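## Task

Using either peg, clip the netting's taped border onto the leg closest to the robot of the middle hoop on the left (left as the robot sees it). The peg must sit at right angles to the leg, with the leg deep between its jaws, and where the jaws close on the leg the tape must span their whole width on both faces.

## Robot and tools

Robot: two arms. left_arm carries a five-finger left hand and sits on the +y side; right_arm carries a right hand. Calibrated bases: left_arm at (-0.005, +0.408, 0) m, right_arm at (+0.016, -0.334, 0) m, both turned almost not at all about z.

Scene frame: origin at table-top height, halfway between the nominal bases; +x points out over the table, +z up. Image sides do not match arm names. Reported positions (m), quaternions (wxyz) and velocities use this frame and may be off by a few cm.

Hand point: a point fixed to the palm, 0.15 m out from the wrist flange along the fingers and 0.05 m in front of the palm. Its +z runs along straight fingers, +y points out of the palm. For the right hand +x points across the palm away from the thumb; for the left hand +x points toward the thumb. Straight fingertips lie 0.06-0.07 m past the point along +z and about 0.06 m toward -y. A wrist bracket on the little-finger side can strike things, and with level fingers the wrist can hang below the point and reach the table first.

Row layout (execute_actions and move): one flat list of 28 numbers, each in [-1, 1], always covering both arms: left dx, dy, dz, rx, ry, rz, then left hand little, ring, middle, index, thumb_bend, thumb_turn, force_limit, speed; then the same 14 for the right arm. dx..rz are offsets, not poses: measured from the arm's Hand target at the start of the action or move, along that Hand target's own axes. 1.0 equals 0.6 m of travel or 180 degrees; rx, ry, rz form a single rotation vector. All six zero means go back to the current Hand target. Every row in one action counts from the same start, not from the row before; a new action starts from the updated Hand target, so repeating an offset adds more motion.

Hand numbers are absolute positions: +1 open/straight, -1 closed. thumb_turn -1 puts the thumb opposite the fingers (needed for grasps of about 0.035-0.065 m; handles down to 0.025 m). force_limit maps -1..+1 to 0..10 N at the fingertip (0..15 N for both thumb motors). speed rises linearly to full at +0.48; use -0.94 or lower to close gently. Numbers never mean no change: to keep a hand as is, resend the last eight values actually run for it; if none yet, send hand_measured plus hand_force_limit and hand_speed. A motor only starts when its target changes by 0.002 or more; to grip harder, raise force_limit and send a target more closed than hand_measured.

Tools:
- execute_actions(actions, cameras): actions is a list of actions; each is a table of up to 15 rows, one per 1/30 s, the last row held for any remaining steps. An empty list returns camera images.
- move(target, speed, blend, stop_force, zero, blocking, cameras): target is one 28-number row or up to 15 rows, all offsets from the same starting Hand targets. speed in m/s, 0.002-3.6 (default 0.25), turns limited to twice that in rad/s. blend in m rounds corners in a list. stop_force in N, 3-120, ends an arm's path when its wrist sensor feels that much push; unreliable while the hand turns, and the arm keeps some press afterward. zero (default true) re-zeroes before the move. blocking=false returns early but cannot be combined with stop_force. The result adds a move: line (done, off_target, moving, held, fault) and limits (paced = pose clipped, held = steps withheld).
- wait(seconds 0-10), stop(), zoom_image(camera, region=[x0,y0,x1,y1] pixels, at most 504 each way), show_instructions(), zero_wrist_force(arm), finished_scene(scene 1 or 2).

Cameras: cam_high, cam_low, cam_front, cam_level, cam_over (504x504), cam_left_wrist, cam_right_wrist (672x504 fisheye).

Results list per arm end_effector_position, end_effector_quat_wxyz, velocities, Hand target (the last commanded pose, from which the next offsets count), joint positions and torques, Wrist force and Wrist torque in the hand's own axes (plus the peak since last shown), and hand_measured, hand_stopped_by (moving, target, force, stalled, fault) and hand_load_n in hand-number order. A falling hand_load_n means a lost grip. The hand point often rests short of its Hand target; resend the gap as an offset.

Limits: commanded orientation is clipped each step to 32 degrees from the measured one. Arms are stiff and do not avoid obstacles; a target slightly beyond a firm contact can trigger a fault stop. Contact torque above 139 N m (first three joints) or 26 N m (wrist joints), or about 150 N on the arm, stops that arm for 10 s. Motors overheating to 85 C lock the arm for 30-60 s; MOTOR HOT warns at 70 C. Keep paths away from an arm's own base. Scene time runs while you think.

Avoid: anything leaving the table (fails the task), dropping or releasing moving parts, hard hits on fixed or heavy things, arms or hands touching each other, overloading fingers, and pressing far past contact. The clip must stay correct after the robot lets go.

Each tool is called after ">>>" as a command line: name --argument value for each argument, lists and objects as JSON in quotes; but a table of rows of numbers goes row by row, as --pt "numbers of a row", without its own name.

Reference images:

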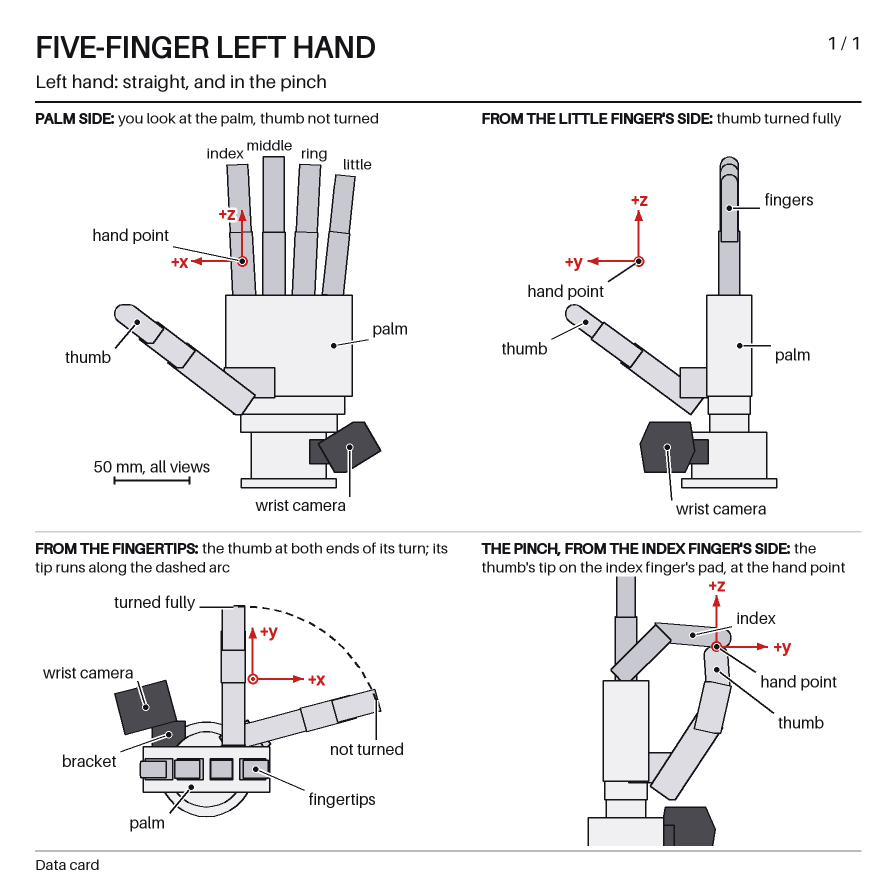

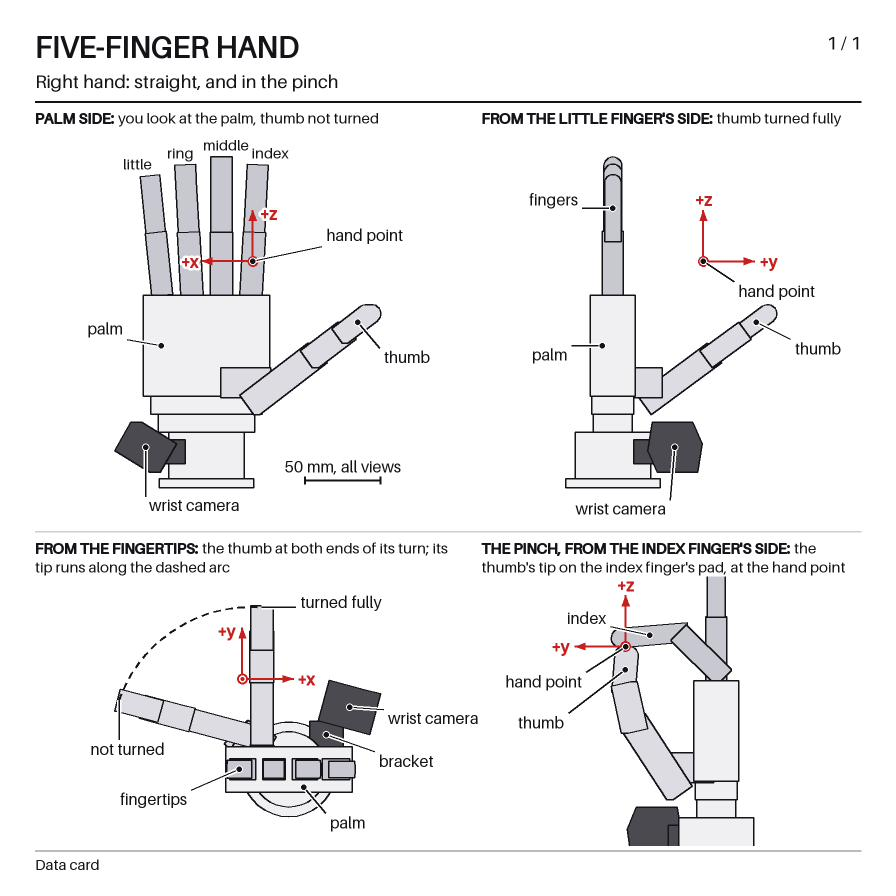

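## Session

>>> execute_actions --actions '[]'

Scene clock: 0.00 s.
left_arm: end_effector_position=(+0.5328, +0.7517, +0.1402) hand_measured=(+1.000, +1.000, +1.000, +1.000, +1.000, +1.000) hand_load_n=(+0.0, +0.0, +0.0, +0.0, +0.0, +0.0) hand_stopped_by=(target, target, target, target, target, target) hand_force_limit=0.00 hand_speed=-0.80 end_effector_quat_wxyz=(+0.541, +0.011, +0.651, -0.532) | right_arm: end_effector_position=(+0.4334, -0.7033, +0.3212) hand_measured=(+1.000, +1.000, +1.000, +1.000, +1.000, +1.000) hand_load_n=(+0.0, +0.0, +0.0, +0.0, +0.0, +0.0) hand_stopped_by=(target, target, target, target, target, target) hand_force_limit=0.00 hand_speed=-0.80 end_effector_quat_wxyz=(+0.161, -0.422, +0.886, -0.101)
Joint positions: left_arm=[4.35 -2.547 -1.589 0.639 -0.45 1.133] | right_arm=[-1.134 -0.966 0.773 1.551 1.25 -3.549]
Joint velocities: within noise
Joint torques (N m): no reading
Wrist force (N): no reading
Wrist torque (N m): no reading
Wrist force, peak (N): no reading
Hand target: left_arm +0.5328, +0.7517, +0.1402; +0.541, +0.011, +0.651, -0.532 | right_arm +0.4334, -0.7033, +0.3212; +0.161, -0.422, +0.886, -0.101
camera_calibration:
cam_left_wrist: T_world_to_cam=[[-0.671921, -0.56639, 0.477205, 0.716376], [-0.582122, 0.00553107, -0.813082, 0.414586], [0.457882, -0.824119, -0.333425, 0.539922], [0, 0, 0, 1]] pos_world=[0.475467, 0.848415, 0.175257]
cam_right_wrist: T_world_to_cam=[[-0.814013, 0.43663, -0.383063, 0.792345], [0.140189, 0.78768, 0.599923, 0.299124], [0.563675, 0.434644, -0.702393, 0.404892], [0, 0, 0, 1]] pos_world=[0.374818, -0.757559, 0.40846]

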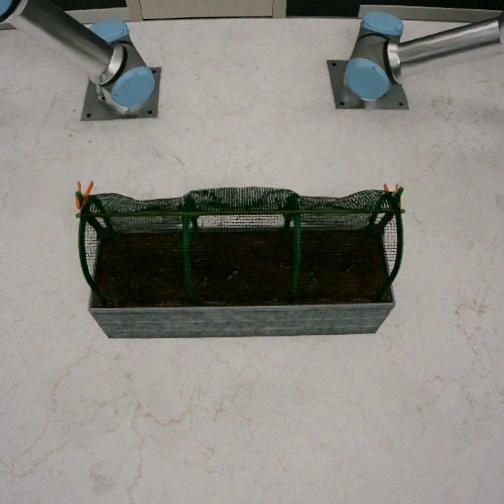

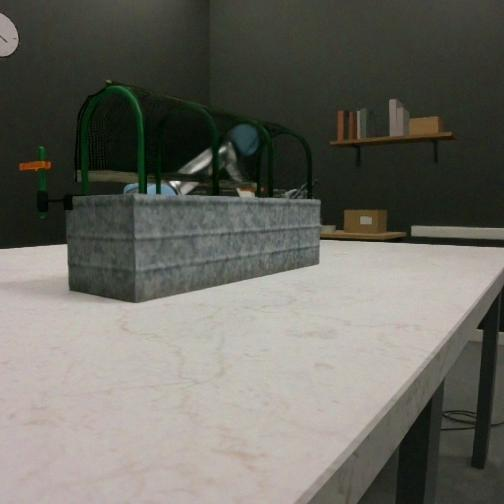

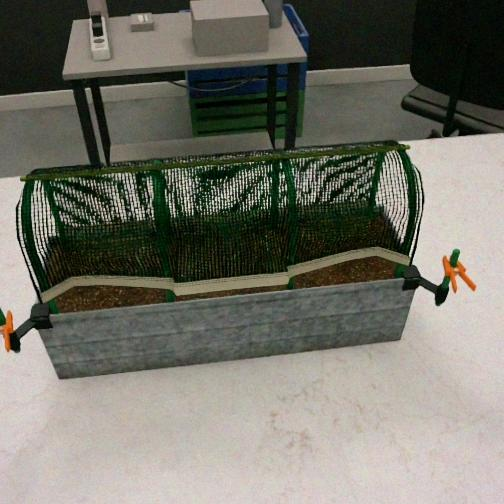

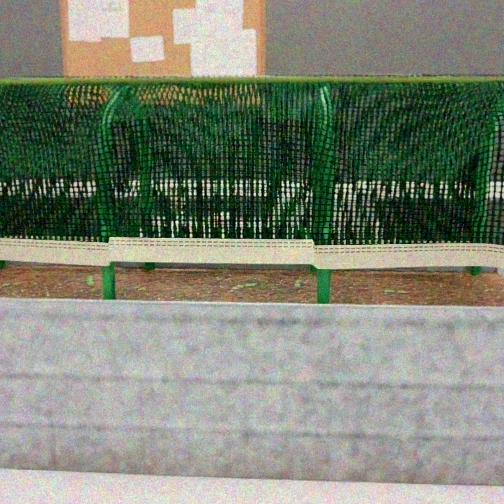

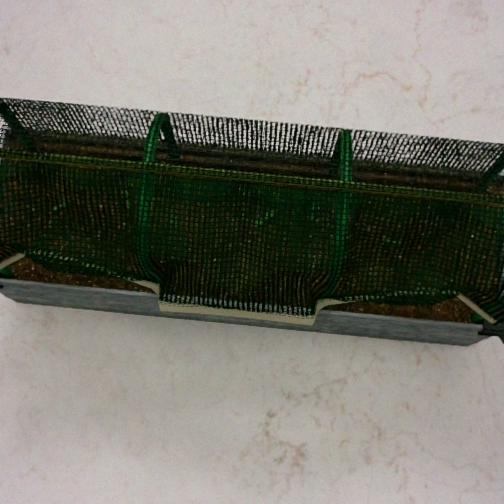

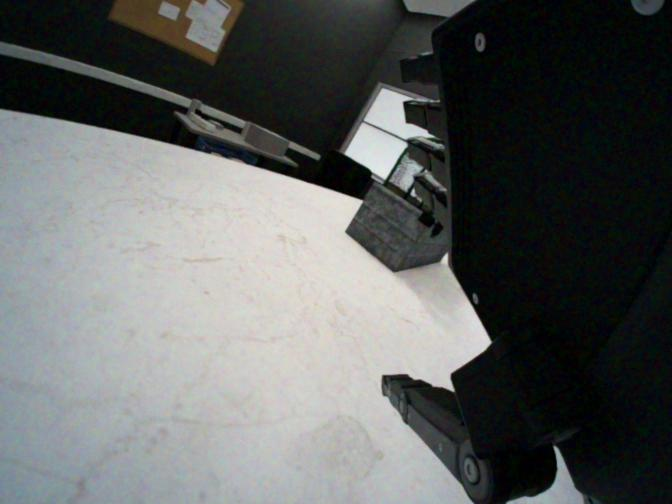

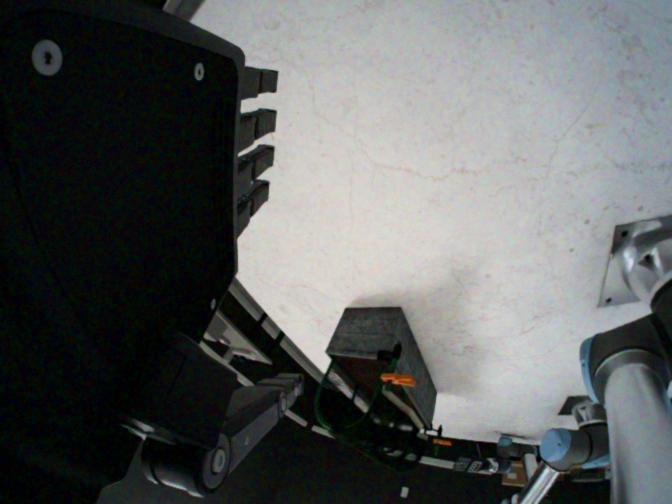

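>>> zoom_image --camera "cam_level" --region '[60, 210, 160, 310]'

>>> zoom_image --camera "cam_over" --region '[110, 250, 210, 350]'

>>> zoom_image --camera "cam_front" --region '[130, 240, 220, 330]'

>>> zoom_image --camera "cam_front" --region '[0, 280, 100, 380]'

>>> zoom_image --camera "cam_high" --region '[360, 165, 420, 225]'

Scaled by 5.040.

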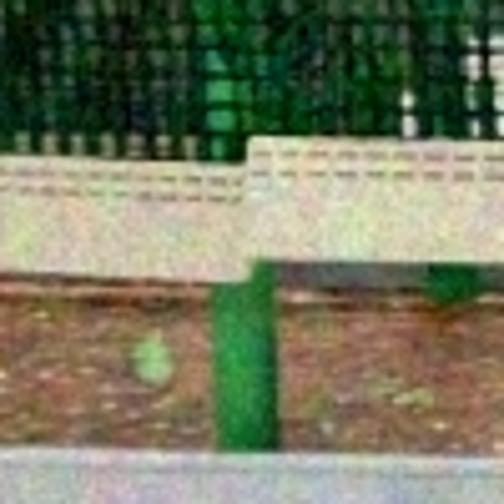

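Scaled by 5.040.

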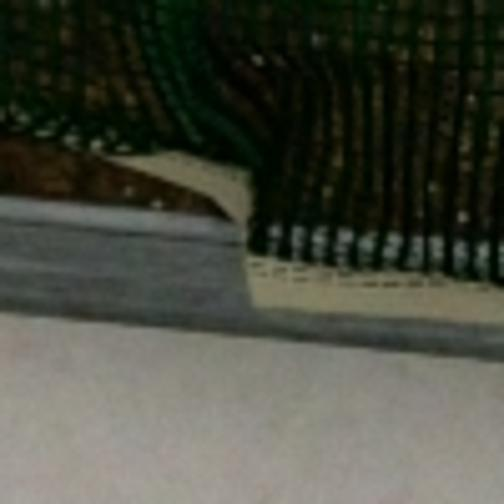

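Scaled by 5.600.

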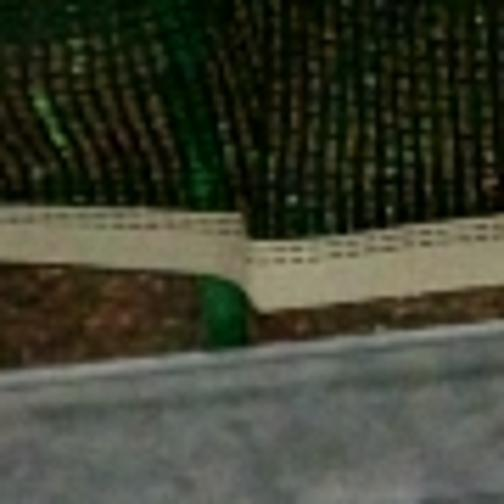

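Scaled by 5.040.

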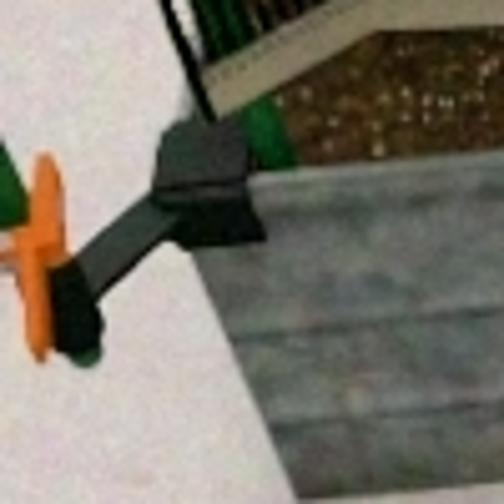

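Scaled by 8.400.

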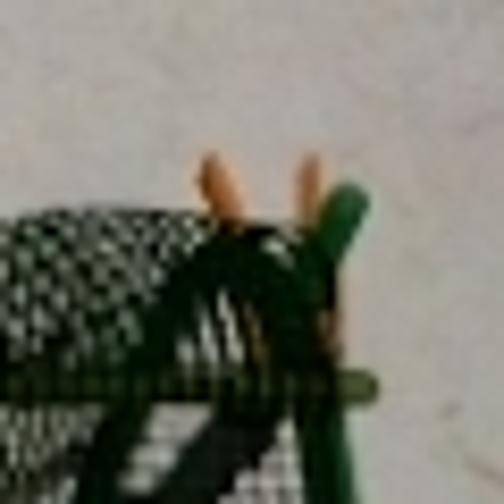

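>>> move --pt "0.1623 -0.5005 0.276 -0.0474 0.0346 0.2441 -1 0.2 0 0 1 -1 0 0 0 0 0 0 0 0 1 1 1 1 1 1 0 -0.8" --pt "0.299 -0.4657 0.4725 -0.0474 0.0346 0.2441 -1 0.2 0 0 1 -1 0 0 0 0 0 0 0 0 1 1 1 1 1 1 0 -0.8" --speed '[0.3,0.15]' --blend '[0.03,0]' --cameras '["cam_left_wrist"]'

>>> zoom_image --camera "cam_left_wrist" --region '[230, 190, 430, 390]'

Scene clock: 94.33 s.
left_arm: end_effector_position=(+0.4896, +0.3301, +0.2450) hand_measured=(-1.000, +0.200, +0.000, +0.000, +1.000, -1.000) hand_load_n=(+0.0, -0.5, +0.0, +0.0, +0.0, +0.5) hand_stopped_by=(target, target, target, target, target, target) hand_force_limit=0.00 hand_speed=0.00 end_effector_quat_wxyz=(+0.664, +0.243, +0.664, -0.242) | right_arm: end_effector_position=(+0.4334, -0.7033, +0.3212) hand_measured=(+1.000, +1.000, +1.000, +1.000, +1.000, +1.000) hand_load_n=(+0.0, +0.0, +0.0, -0.5, +0.0, +0.0) hand_stopped_by=(target, target, target, target, target, target) hand_force_limit=0.00 hand_speed=-0.80 end_effector_quat_wxyz=(+0.161, -0.422, +0.886, -0.101)
Joint positions: left_arm=[3.813 -1.932 -2.574 1.362 0.208 1.575] | right_arm=[-1.134 -0.966 0.773 1.551 1.25 -3.549]
Joint torques (N m): left_arm=[-6.58 8.82 12.61 2.58 2.78 -1.1] | right_arm=[0.95 -44.96 -16.99 2.14 -0.21 -0.1]
Wrist force (N): left_arm=[0.1 -1.6 0.6] | right_arm=[0.1 0.2 -0.2]
Wrist torque (N m): left_arm=[-0.22 0.09 -0.01] | right_arm=[0.03 -0.01 0.01]
Wrist force, peak (N): left_arm=[-0.5 -3.0 0.8] | right_arm=[-0.2 0.0 -0.5]
Hand target: left_arm +0.4896, +0.3301, +0.2450; +0.664, +0.243, +0.664, -0.242 | right_arm +0.4334, -0.7033, +0.3212; +0.161, -0.422, +0.886, -0.101
Off the commanded pose: left_arm 0.000 m, 0 deg | right_arm 0.000 m, 0 deg.
move: done
camera_calibration:
cam_left_wrist: T_world_to_cam=[[-0.616955, -0.744128, -0.256203, 0.610003], [-0.268452, 0.505005, -0.820307, 0.16029], [0.739797, -0.437315, -0.511328, 0.0251366], [0, 0, 0, 1]] pos_world=[0.400779, 0.383965, 0.300625]
Images, in order (width x height): cam_left_wrist 672x504.

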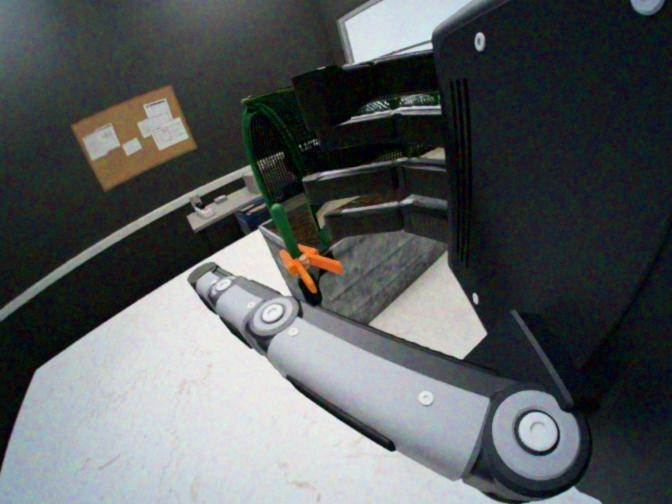

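Scaled by 2.520 from the camera's 672x504 image, which has a finer 960x720 frame.

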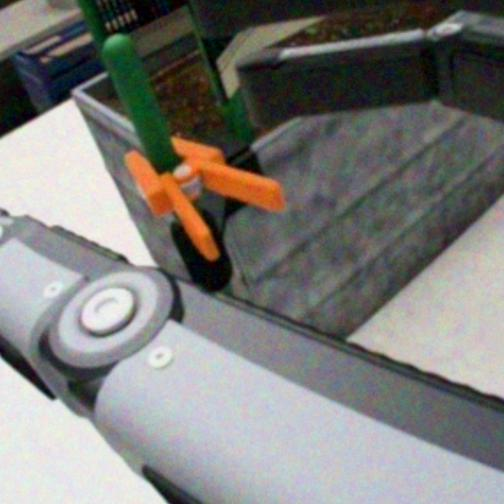

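>>> move --target '[0,0.002,0.0898,0,0,0,-1,0.2,-0.08,0,1,-1,0,-0.5,0,0,0,0,0,0,1,1,1,1,1,1,0,-0.8]' --speed 0.15

>>> move --target '[0.08,0,0,0,0,0,-1,0.2,-0.08,0,1,-1,0,-0.5,0,0,0,0,0,0,1,1,1,1,1,1,0,-0.8]' --speed 0.1 --stop_force 10 --cameras '["cam_left_wrist"]'

>>> zoom_image --camera "cam_left_wrist" --region '[200, 170, 400, 370]'

Scene clock: 114.57 s.
left_arm: end_effector_position=(+0.5315, +0.2964, +0.2450) hand_measured=(-1.000, +0.200, -0.080, +0.000, +1.000, -1.000) hand_load_n=(+0.0, +0.0, +0.0, -0.5, +0.0, +0.5) hand_stopped_by=(target, target, target, target, target, target) hand_force_limit=0.00 hand_speed=-0.50 end_effector_quat_wxyz=(+0.664, +0.243, +0.664, -0.242) | right_arm: end_effector_position=(+0.4334, -0.7033, +0.3212) hand_measured=(+1.000, +1.000, +1.000, +1.000, +1.000, +1.000) hand_load_n=(+0.0, +0.0, +0.0, +0.0, +0.0, -0.5) hand_stopped_by=(target, target, target, target, target, target) hand_force_limit=0.00 hand_speed=-0.80 end_effector_quat_wxyz=(+0.161, -0.422, +0.886, -0.101)
Joint positions: left_arm=[3.612 -1.975 -2.458 1.291 0.409 1.573] | right_arm=[-1.134 -0.966 0.773 1.551 1.25 -3.549]
Joint torques (N m): left_arm=[-7.29 11.77 14.81 -1.77 2.82 1.6] | right_arm=[-0.11 -45.24 -16.08 2.09 -0.26 -0.09]
Wrist force (N): left_arm=[0.1 -1.9 0.4] | right_arm=[0.0 -0.2 -0.1]
Wrist torque (N m): left_arm=[-0.23 0.10 -0.09] | right_arm=[-0.03 0.00 -0.01]
Wrist force, peak (N): left_arm=[0.0 -1.8 0.9] | right_arm=[0.4 -0.3 -0.1]
Hand target: left_arm +0.5316, +0.2963, +0.2450; +0.664, +0.243, +0.664, -0.242 | right_arm +0.4334, -0.7033, +0.3212; +0.161, -0.422, +0.886, -0.101
Off the commanded pose: left_arm 0.000 m, 0 deg | right_arm 0.000 m, 0 deg.
move: done

Scene clock: 116.27 s.
left_arm: end_effector_position=(+0.5316, +0.2964, +0.1970) hand_measured=(-1.000, +0.200, -0.080, +0.000, +1.000, -1.000) hand_load_n=(+0.0, +0.0, +0.0, +0.0, +0.0, +0.5) hand_stopped_by=(target, target, target, target, target, target) hand_force_limit=0.00 hand_speed=-0.50 end_effector_quat_wxyz=(+0.664, +0.243, +0.664, -0.242) | right_arm: end_effector_position=(+0.4334, -0.7033, +0.3212) hand_measured=(+1.000, +1.000, +1.000, +1.000, +1.000, +1.000) hand_load_n=(+0.0, +0.0, +0.0, +0.0, +0.0, +0.0) hand_stopped_by=(target, target, target, target, target, target) hand_force_limit=0.00 hand_speed=-0.80 end_effector_quat_wxyz=(+0.161, -0.422, +0.886, -0.101)
Joint positions: left_arm=[3.612 -2.151 -2.453 1.461 0.41 1.573] | right_arm=[-1.134 -0.966 0.773 1.551 1.25 -3.549]
Joint torques (N m): left_arm=[6.28 14.97 11.61 2.8 -1.81 -1.25] | right_arm=[0.54 -43.92 -16.41 2.17 -0.33 -0.03]
Wrist force (N): left_arm=[-0.1 -1.7 0.7] | right_arm=[0.1 0.0 -0.2]
Wrist torque (N m): left_arm=[-0.21 0.13 0.01] | right_arm=[0.00 -0.01 0.00]
Wrist force, peak (N): left_arm=[0.1 -2.0 1.0] | right_arm=[0.5 0.0 0.2]
Hand target: left_arm +0.5316, +0.2964, +0.1970; +0.664, +0.243, +0.664, -0.242 | right_arm +0.4334, -0.7033, +0.3212; +0.161, -0.422, +0.886, -0.101
Off the commanded pose: left_arm 0.000 m, 0 deg | right_arm 0.000 m, 0 deg.
move: done
camera_calibration:
cam_left_wrist: T_world_to_cam=[[-0.61686, -0.744223, -0.256157, 0.598555], [-0.26844, 0.504874, -0.820392, 0.149215], [0.739881, -0.437304, -0.511216, -0.0454109], [0, 0, 0, 1]] pos_world=[0.442878, 0.350265, 0.252524]
Images, in order (width x height): cam_left_wrist 672x504.

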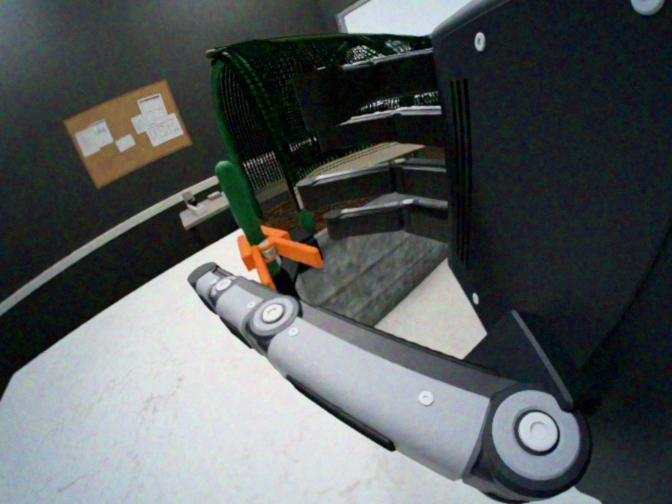

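Scaled by 2.520 from the camera's 672x504 image, which has a finer 960x720 frame.

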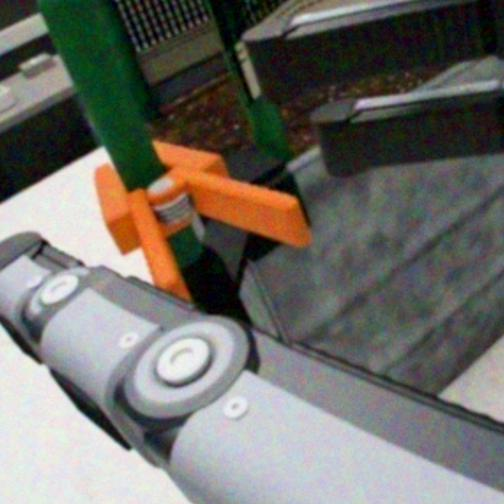

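>>> move --target '[0.0408,0,0,0,0,0,-1,0.2,-0.08,0,1,-1,0,-0.5,0,0,0,0,0,0,1,1,1,1,1,1,0,-0.8]' --speed 0.08 --stop_force 10

>>> move --target '[0,0,0,0,0,0,-1,0.2,-0.08,0,0.3,-1,-0.6,-0.85,0,0,0,0,0,0,1,1,1,1,1,1,0,-0.8]' --cameras '["cam_left_wrist"]'

>>> zoom_image --camera "cam_left_wrist" --region '[200, 130, 400, 330]'

Scene clock: 125.70 s.
left_arm: end_effector_position=(+0.5316, +0.2964, +0.1725) hand_measured=(-1.000, +0.200, -0.080, +0.000, +1.000, -1.000) hand_load_n=(+0.0, +0.0, +0.0, +0.0, +0.0, +0.0) hand_stopped_by=(target, target, target, target, target, target) hand_force_limit=0.00 hand_speed=-0.50 end_effector_quat_wxyz=(+0.664, +0.243, +0.664, -0.242) | right_arm: end_effector_position=(+0.4334, -0.7033, +0.3212) hand_measured=(+1.000, +1.000, +1.000, +1.000, +1.000, +1.000) hand_load_n=(+0.0, +0.0, +0.5, +0.0, +0.0, +0.0) hand_stopped_by=(target, target, target, target, target, target) hand_force_limit=0.00 hand_speed=-0.80 end_effector_quat_wxyz=(+0.161, -0.422, +0.886, -0.101)
Joint positions: left_arm=[3.612 -2.241 -2.443 1.541 0.41 1.573] | right_arm=[-1.134 -0.966 0.773 1.551 1.25 -3.549]
Joint torques (N m): left_arm=[6.78 15.87 9.92 2.94 0.36 -1.24] | right_arm=[0.55 -44.93 -17.33 2.02 -0.12 0.06]
Wrist force (N): left_arm=[0.0 -1.9 1.0] | right_arm=[0.0 -0.1 0.0]
Wrist torque (N m): left_arm=[-0.27 0.13 0.02] | right_arm=[-0.01 0.00 -0.01]
Wrist force, peak (N): left_arm=[0.5 -2.2 1.0] | right_arm=[0.3 -0.1 -0.4]
Hand target: left_arm +0.5316, +0.2964, +0.1725; +0.664, +0.243, +0.664, -0.242 | right_arm +0.4334, -0.7033, +0.3212; +0.161, -0.422, +0.886, -0.101
Off the commanded pose: left_arm 0.000 m, 0 deg | right_arm 0.000 m, 0 deg.
move: done

Scene clock: 127.87 s.
left_arm: end_effector_position=(+0.5316, +0.2964, +0.1725) hand_measured=(-1.000, +0.200, -0.080, +0.000, +0.594, -1.000) hand_load_n=(+0.0, +0.0, +2.0, +0.0, +3.0, +0.5) hand_stopped_by=(target, target, target, target, force, target) hand_force_limit=-0.60 hand_speed=-0.85 end_effector_quat_wxyz=(+0.664, +0.243, +0.664, -0.242) | right_arm: end_effector_position=(+0.4334, -0.7033, +0.3212) hand_measured=(+1.000, +1.000, +1.000, +1.000, +1.000, +1.000) hand_load_n=(+0.0, +0.0, +0.0, +0.0, +0.0, +0.0) hand_stopped_by=(target, target, target, target, target, target) hand_force_limit=0.00 hand_speed=-0.80 end_effector_quat_wxyz=(+0.161, -0.422, +0.886, -0.101)
Joint positions: left_arm=[3.612 -2.241 -2.443 1.541 0.41 1.573] | right_arm=[-1.134 -0.966 0.773 1.551 1.25 -3.549]
Joint torques (N m): left_arm=[5.43 16.32 8.83 2.6 1.83 -1.44] | right_arm=[0.23 -44.26 -16.68 2.16 -0.18 0.08]
Wrist force (N): left_arm=[0.2 -0.7 1.3] | right_arm=[-0.2 -0.1 0.0]
Wrist torque (N m): left_arm=[-0.21 0.09 0.03] | right_arm=[-0.01 0.02 -0.01]
Wrist force, peak (N): left_arm=[0.0 -1.9 1.0] | right_arm=[-0.3 -0.1 -0.4]
Hand target: left_arm +0.5316, +0.2964, +0.1725; +0.664, +0.243, +0.664, -0.242 | right_arm +0.4334, -0.7033, +0.3212; +0.161, -0.422, +0.886, -0.101
Off the commanded pose: left_arm 0.000 m, 0 deg | right_arm 0.000 m, 0 deg.
move: done
camera_calibration:
cam_left_wrist: T_world_to_cam=[[-0.61686, -0.744223, -0.256157, 0.592279], [-0.26844, 0.504874, -0.820392, 0.129116], [0.739881, -0.437304, -0.511216, -0.0579357], [0, 0, 0, 1]] pos_world=[0.442878, 0.350265, 0.228024]
Images, in order (width x height): cam_left_wrist 672x504.

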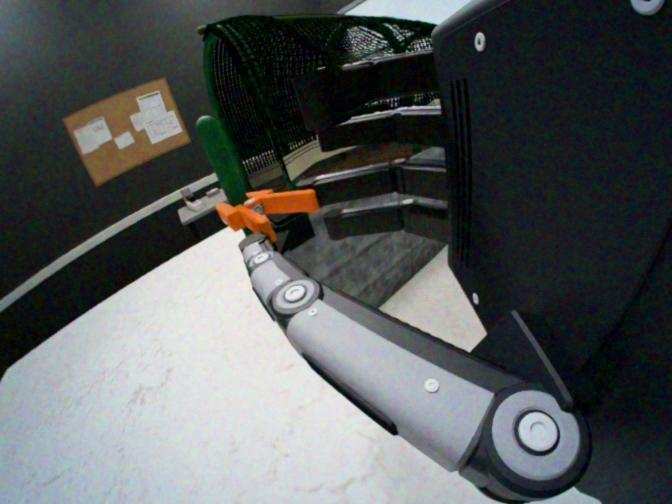

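Scaled by 2.520 from the camera's 672x504 image, which has a finer 960x720 frame.

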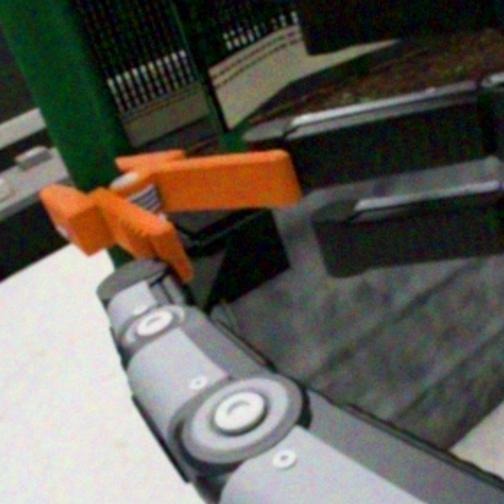

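>>> move --target '[0,0,0,0,0,0,-1,0.2,-0.08,0,-0.2,-1,1,-0.8,0,0,0,0,0,0,1,1,1,1,1,1,0,-0.8]' --cameras '["cam_left_wrist"]'

>>> zoom_image --camera "cam_left_wrist" --region '[200, 130, 400, 330]'

Scene clock: 132.37 s.
left_arm: end_effector_position=(+0.5316, +0.2964, +0.1725) hand_measured=(-1.000, +0.200, -0.078, +0.000, +0.490, -1.000) hand_load_n=(+0.0, +0.0, +12.5, +0.0, +15.5, +2.5) hand_stopped_by=(target, target, target, target, force, target) hand_force_limit=1.00 hand_speed=-0.80 end_effector_quat_wxyz=(+0.664, +0.243, +0.664, -0.242) | right_arm: end_effector_position=(+0.4334, -0.7033, +0.3212) hand_measured=(+1.000, +1.000, +1.000, +1.000, +1.000, +1.000) hand_load_n=(+0.0, +0.0, +0.0, +0.0, +0.0, +0.0) hand_stopped_by=(target, target, target, target, target, target) hand_force_limit=0.00 hand_speed=-0.80 end_effector_quat_wxyz=(+0.161, -0.422, +0.886, -0.101)
Joint positions: left_arm=[3.612 -2.241 -2.443 1.541 0.41 1.573] | right_arm=[-1.134 -0.966 0.773 1.551 1.25 -3.549]
Joint torques (N m): left_arm=[-0.42 17.13 5.82 2.29 1.75 -1.3] | right_arm=[0.97 -44.11 -16.85 2.12 -0.01 0.13]
Wrist force (N): left_arm=[-0.2 -2.4 5.1] | right_arm=[0.0 0.1 -0.1]
Wrist torque (N m): left_arm=[-0.05 0.17 0.08] | right_arm=[0.02 0.00 0.00]
Wrist force, peak (N): left_arm=[-0.5 -2.4 5.1] | right_arm=[-0.2 -0.4 -0.2]
Hand target: left_arm +0.5316, +0.2964, +0.1725; +0.664, +0.243, +0.664, -0.242 | right_arm +0.4334, -0.7033, +0.3212; +0.161, -0.422, +0.886, -0.101
Off the commanded pose: left_arm 0.000 m, 0 deg | right_arm 0.000 m, 0 deg.
move: done
camera_calibration:
cam_left_wrist: T_world_to_cam=[[-0.61686, -0.744223, -0.256157, 0.592279], [-0.26844, 0.504874, -0.820392, 0.129116], [0.739881, -0.437304, -0.511216, -0.0579357], [0, 0, 0, 1]] pos_world=[0.442878, 0.350265, 0.228024]
Images, in order (width x height): cam_left_wrist 672x504.

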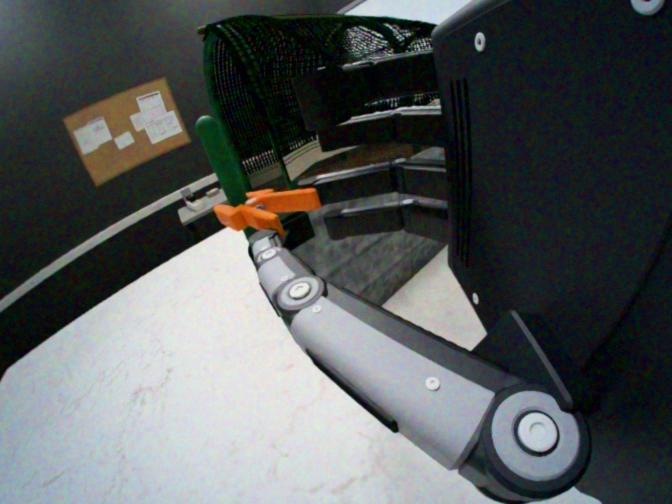

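Scaled by 2.520 from the camera's 672x504 image, which has a finer 960x720 frame.

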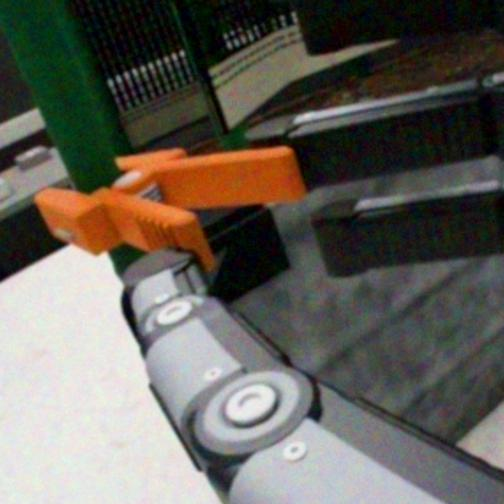

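>>> move --pt "0 -0.049 -0.0313 0 0 0 -1 0.2 -0.08 0 -0.2 -1 1 -0.8 0 0 0 0 0 0 1 1 1 1 1 1 0 -0.8" --pt "-0.1292 -0.2892 0.087 0 0 0 -1 0.2 -0.08 0 -0.2 -1 1 -0.8 0 0 0 0 0 0 1 1 1 1 1 1 0 -0.8" --pt "-0.1292 -0.2892 0.087 0 0 0 -1 0.2 -0.08 0 -0.3 -1 1 -0.8 0 0 0 0 0 0 1 1 1 1 1 1 0 -0.8" --speed '[0.035,0.2,0.1]' --cameras '["cam_left_wrist","cam_over","cam_front"]'

>>> zoom_image --camera "cam_over" --region '[30, 330, 160, 460]'

Scene clock: 141.83 s.
left_arm: end_effector_position=(+0.4599, +0.1299, +0.2497) hand_measured=(-1.000, +0.200, -0.078, +0.000, +0.354, -1.000) hand_load_n=(+0.0, +0.0, +16.0, +0.0, +14.5, +2.5) hand_stopped_by=(target, target, target, target, force, target) hand_force_limit=1.00 hand_speed=-0.80 end_effector_quat_wxyz=(+0.664, +0.243, +0.664, -0.242) | right_arm: end_effector_position=(+0.4334, -0.7033, +0.3212) hand_measured=(+1.000, +1.000, +1.000, +1.000, +1.000, +1.000) hand_load_n=(+0.0, +0.0, +0.0, +0.0, -0.5, +0.0) hand_stopped_by=(target, target, target, target, target, target) hand_force_limit=0.00 hand_speed=-0.80 end_effector_quat_wxyz=(+0.161, -0.422, +0.886, -0.101)
Joint positions: left_arm=[3.027 -1.934 -2.517 1.309 0.994 1.572] | right_arm=[-1.134 -0.966 0.773 1.551 1.25 -3.549]
Joint torques (N m): left_arm=[-6.34 31.52 15.77 -1.3 2.58 1.31] | right_arm=[0.95 -43.96 -16.68 2.23 -0.13 0.25]
Wrist force (N): left_arm=[0.0 -1.5 0.7] | right_arm=[0.1 0.0 0.1]
Wrist torque (N m): left_arm=[-0.21 0.16 -0.08] | right_arm=[-0.01 -0.01 0.00]
Wrist force, peak (N): left_arm=[0.0 3.8 5.6] | right_arm=[0.1 -0.4 -0.2]
Hand target: left_arm +0.4599, +0.1299, +0.2497; +0.664, +0.243, +0.664, -0.242 | right_arm +0.4334, -0.7033, +0.3212; +0.161, -0.422, +0.886, -0.101
Off the commanded pose: left_arm 0.000 m, 0 deg | right_arm 0.000 m, 0 deg.
move: done
camera_calibration:
cam_left_wrist: T_world_to_cam=[[-0.61686, -0.744223, -0.256157, 0.443876], [-0.26844, 0.504874, -0.820392, 0.25732], [0.739881, -0.437304, -0.511216, -0.0381063], [0, 0, 0, 1]] pos_world=[0.371078, 0.183765, 0.305324]
Images, in order (width x height): cam_front 504x504, cam_over 504x504, cam_left_wrist 672x504.

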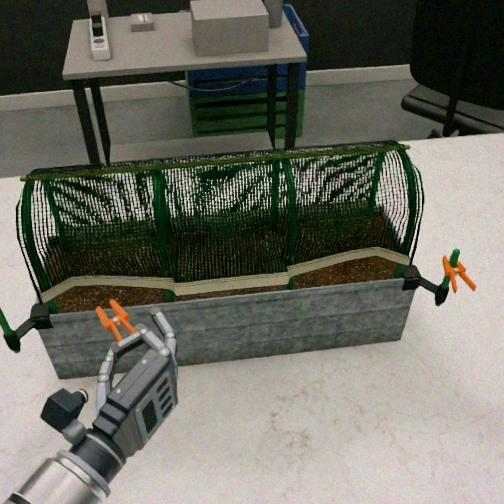

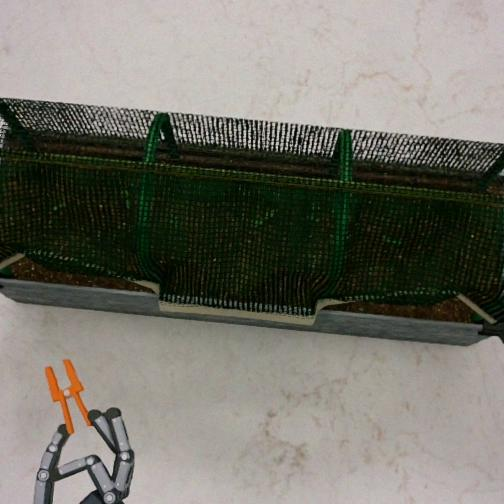

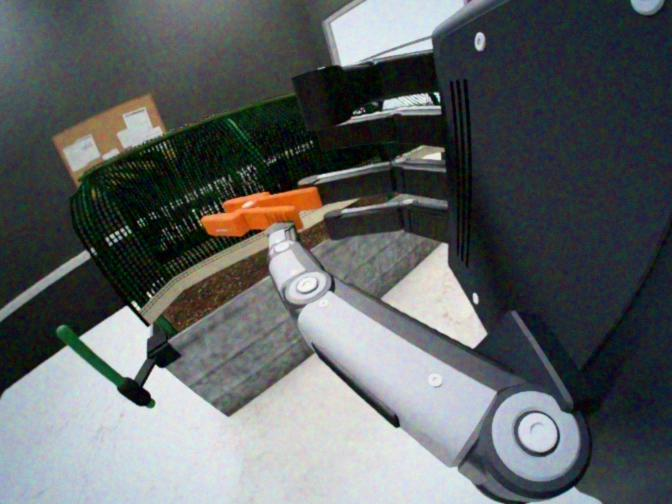

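Scaled by 3.877.

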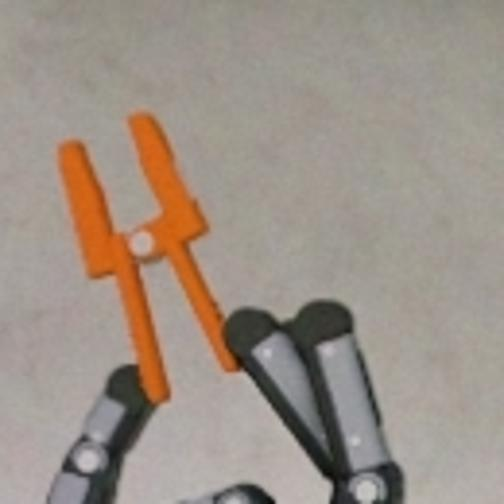

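>>> move --pt "0 0 0 0 0 0 -1 0.2 -0.08 0 -0.4 -1 1 -0.6 0 0 0 0 0 0 1 1 1 1 1 1 0 -0.8" --pt "0.107 -0.041 0.1382 0.1278 0 0 -1 0.2 -0.08 0 -0.4 -1 1 -0.6 0 0 0 0 0 0 1 1 1 1 1 1 0 -0.8" --speed '[0.1,0.15]' --cameras '["cam_left_wrist","cam_over","cam_front"]'

>>> zoom_image --camera "cam_over" --region '[110, 260, 230, 380]'

>>> zoom_image --camera "cam_left_wrist" --region '[160, 130, 340, 310]'

Scene clock: 174.00 s.
left_arm: end_effector_position=(+0.5075, +0.0579, +0.1855) hand_measured=(-1.000, +0.200, -0.078, +0.000, +0.324, -1.000) hand_load_n=(+0.0, +0.0, +16.5, +0.0, +14.5, +2.5) hand_stopped_by=(target, target, target, target, force, target) hand_force_limit=1.00 hand_speed=-0.60 end_effector_quat_wxyz=(+0.603, +0.370, +0.603, -0.369) | right_arm: end_effector_position=(+0.4334, -0.7033, +0.3212) hand_measured=(+1.000, +1.000, +1.000, +1.000, +1.000, +1.000) hand_load_n=(+0.5, +0.0, +0.0, +0.0, +0.0, +0.0) hand_stopped_by=(target, target, target, target, target, target) hand_force_limit=0.00 hand_speed=-0.80 end_effector_quat_wxyz=(+0.161, -0.422, +0.886, -0.101)
Joint positions: left_arm=[3.089 -2.232 -2.242 1.331 0.531 1.573] | right_arm=[-1.134 -0.966 0.773 1.551 1.25 -3.549]
Joint torques (N m): left_arm=[-6.75 19.27 17.01 -1.79 -2.78 -1.3] | right_arm=[-0.05 -43.94 -16.47 2.22 -0.12 0.14]
Wrist force (N): left_arm=[0.0 -1.5 0.5] | right_arm=[0.1 -0.1 0.1]
Wrist torque (N m): left_arm=[-0.22 0.10 -0.02] | right_arm=[-0.03 -0.02 0.00]
Wrist force, peak (N): left_arm=[0.3 -2.0 0.7] | right_arm=[0.0 -0.1 -0.5]
Hand target: left_arm +0.5075, +0.0578, +0.1855; +0.603, +0.370, +0.603, -0.369 | right_arm +0.4334, -0.7033, +0.3212; +0.161, -0.422, +0.886, -0.101
Off the commanded pose: left_arm 0.000 m, 0 deg | right_arm 0.000 m, 0 deg.
move: done
camera_calibration:
cam_left_wrist: T_world_to_cam=[[-0.858599, -0.444215, -0.255893, 0.50848], [-0.0503683, 0.56984, -0.82021, 0.139331], [0.510168, -0.691343, -0.511639, -0.00639084], [0, 0, 0, 1]] pos_world=[0.446859, 0.14206, 0.241127]
Images, in order (width x height): cam_front 504x504, cam_over 504x504, cam_left_wrist 672x504.

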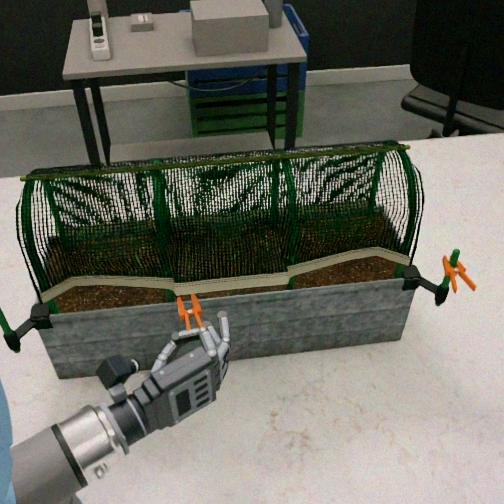

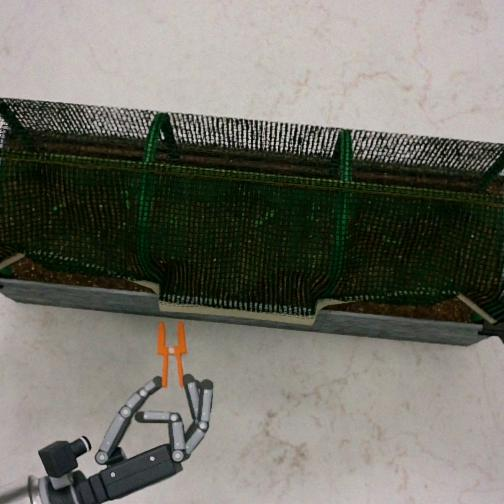

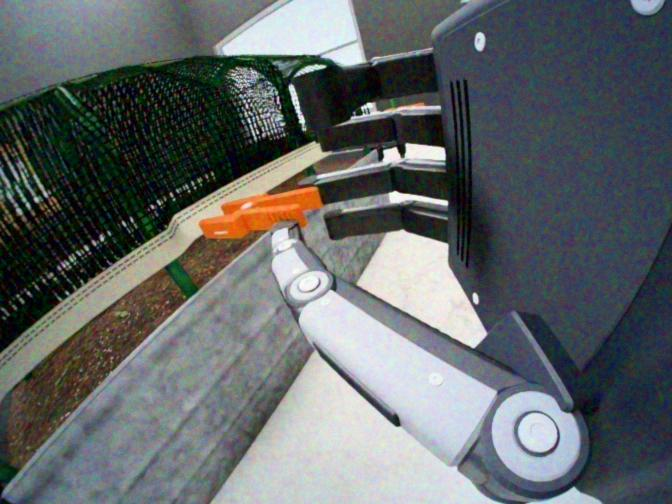

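Scaled by 4.200.

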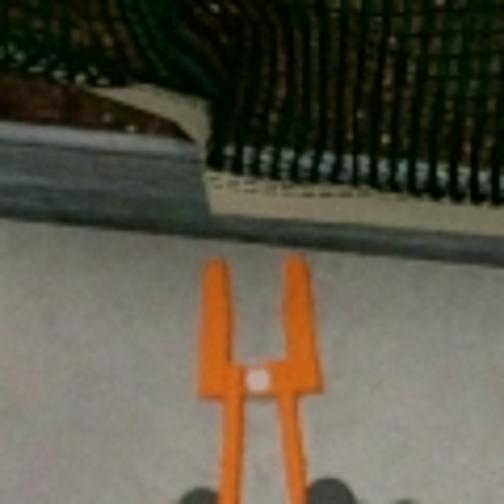

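Scaled by 2.800 from the camera's 672x504 image, which has a finer 960x720 frame.

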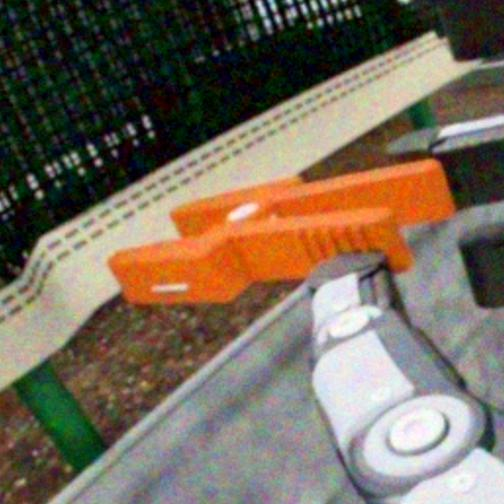

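>>> move --pt "0 -0.0053 0.0104 0 0 0 -1 0.2 -0.08 0 -0.4 -1 1 -0.6 0 0 0 0 0 0 1 1 1 1 1 1 0 -0.8" --pt "0 0.0585 0.043 0 0 0 -1 0.2 -0.08 0 -0.4 -1 1 -0.6 0 0 0 0 0 0 1 1 1 1 1 1 0 -0.8" --speed 0.06 --blend 0.003 --stop_force 15 --cameras '["cam_left_wrist","cam_over","cam_front"]'

>>> zoom_image --camera "cam_over" --region '[110, 240, 230, 360]'

>>> zoom_image --camera "cam_left_wrist" --region '[160, 130, 340, 310]'

Scene clock: 187.50 s.
left_arm: end_effector_position=(+0.5505, +0.0507, +0.1855) hand_measured=(-1.000, +0.200, -0.078, +0.000, +0.324, -1.000) hand_load_n=(+0.0, +0.0, +16.5, +0.0, +14.5, +3.0) hand_stopped_by=(target, target, target, target, force, target) hand_force_limit=1.00 hand_speed=-0.60 end_effector_quat_wxyz=(+0.603, +0.370, +0.603, -0.369) | right_arm: end_effector_position=(+0.4334, -0.7033, +0.3212) hand_measured=(+1.000, +1.000, +1.000, +1.000, +1.000, +1.000) hand_load_n=(+0.0, +0.0, +0.0, +0.0, +0.0, +0.0) hand_stopped_by=(target, target, target, target, target, target) hand_force_limit=0.00 hand_speed=-0.80 end_effector_quat_wxyz=(+0.161, -0.422, +0.886, -0.101)
Joint positions: left_arm=[3.078 -2.268 -2.118 1.243 0.542 1.573] | right_arm=[-1.134 -0.966 0.773 1.551 1.25 -3.549]
Joint torques (N m): left_arm=[7.27 22.73 16.32 -1.89 -2.43 1.34] | right_arm=[-0.14 -44.16 -17.03 2.29 0.01 0.34]
Wrist force (N): left_arm=[0.3 -2.4 0.5] | right_arm=[-0.1 -0.3 0.1]
Wrist torque (N m): left_arm=[-0.21 0.09 0.01] | right_arm=[-0.05 0.00 -0.02]
Wrist force, peak (N): left_arm=[0.4 -2.8 0.2] | right_arm=[-0.1 -0.4 -0.4]
Hand target: left_arm +0.5505, +0.0507, +0.1855; +0.603, +0.370, +0.603, -0.369 | right_arm +0.4334, -0.7033, +0.3212; +0.161, -0.422, +0.886, -0.101
Off the commanded pose: left_arm 0.000 m, 0 deg | right_arm 0.000 m, 0 deg.
move: done
camera_calibration:
cam_left_wrist: T_world_to_cam=[[-0.85879, -0.443829, -0.255921, 0.542297], [-0.0501002, 0.569884, -0.820196, 0.145402], [0.509873, -0.691554, -0.511647, -0.0330621], [0, 0, 0, 1]] pos_world=[0.489862, 0.134961, 0.241127]
Images, in order (width x height): cam_front 504x504, cam_over 504x504, cam_left_wrist 672x504.

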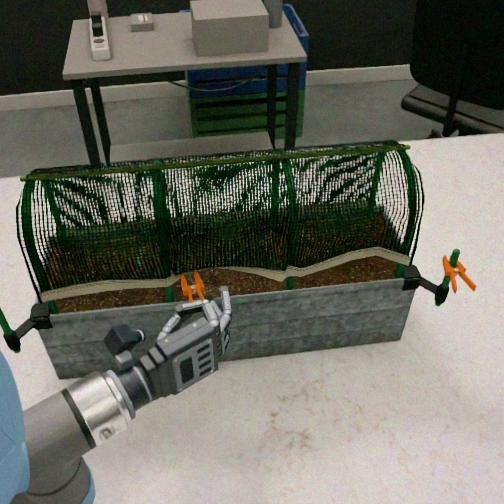

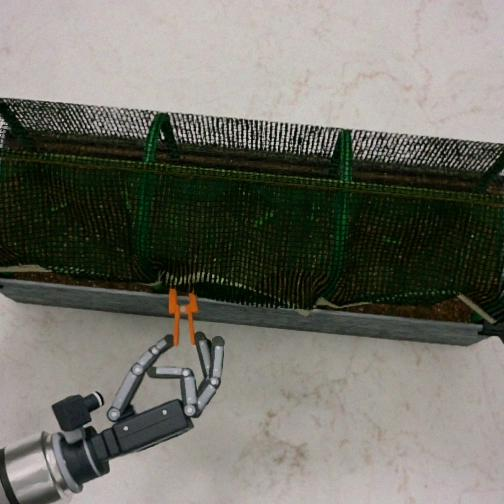

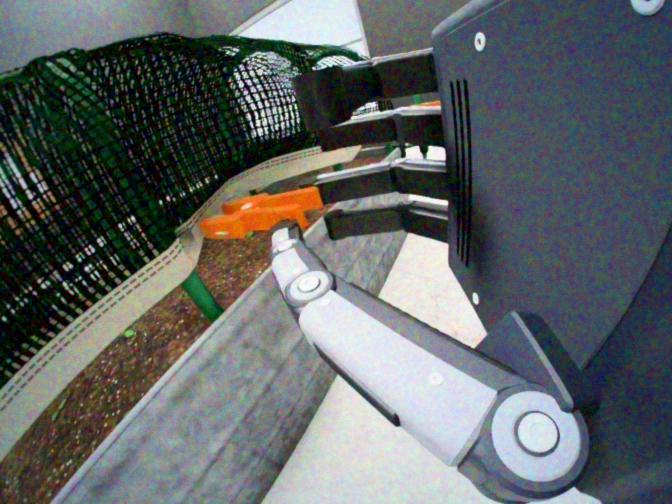

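Scaled by 4.200.

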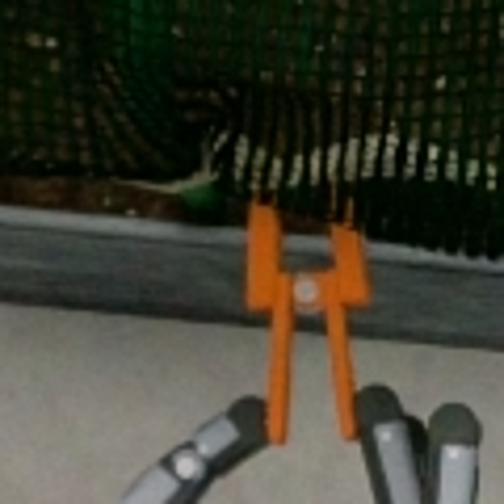

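Scaled by 2.800 from the camera's 672x504 image, which has a finer 960x720 frame.

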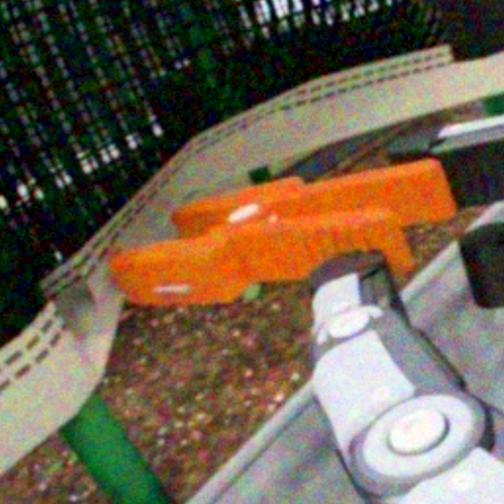

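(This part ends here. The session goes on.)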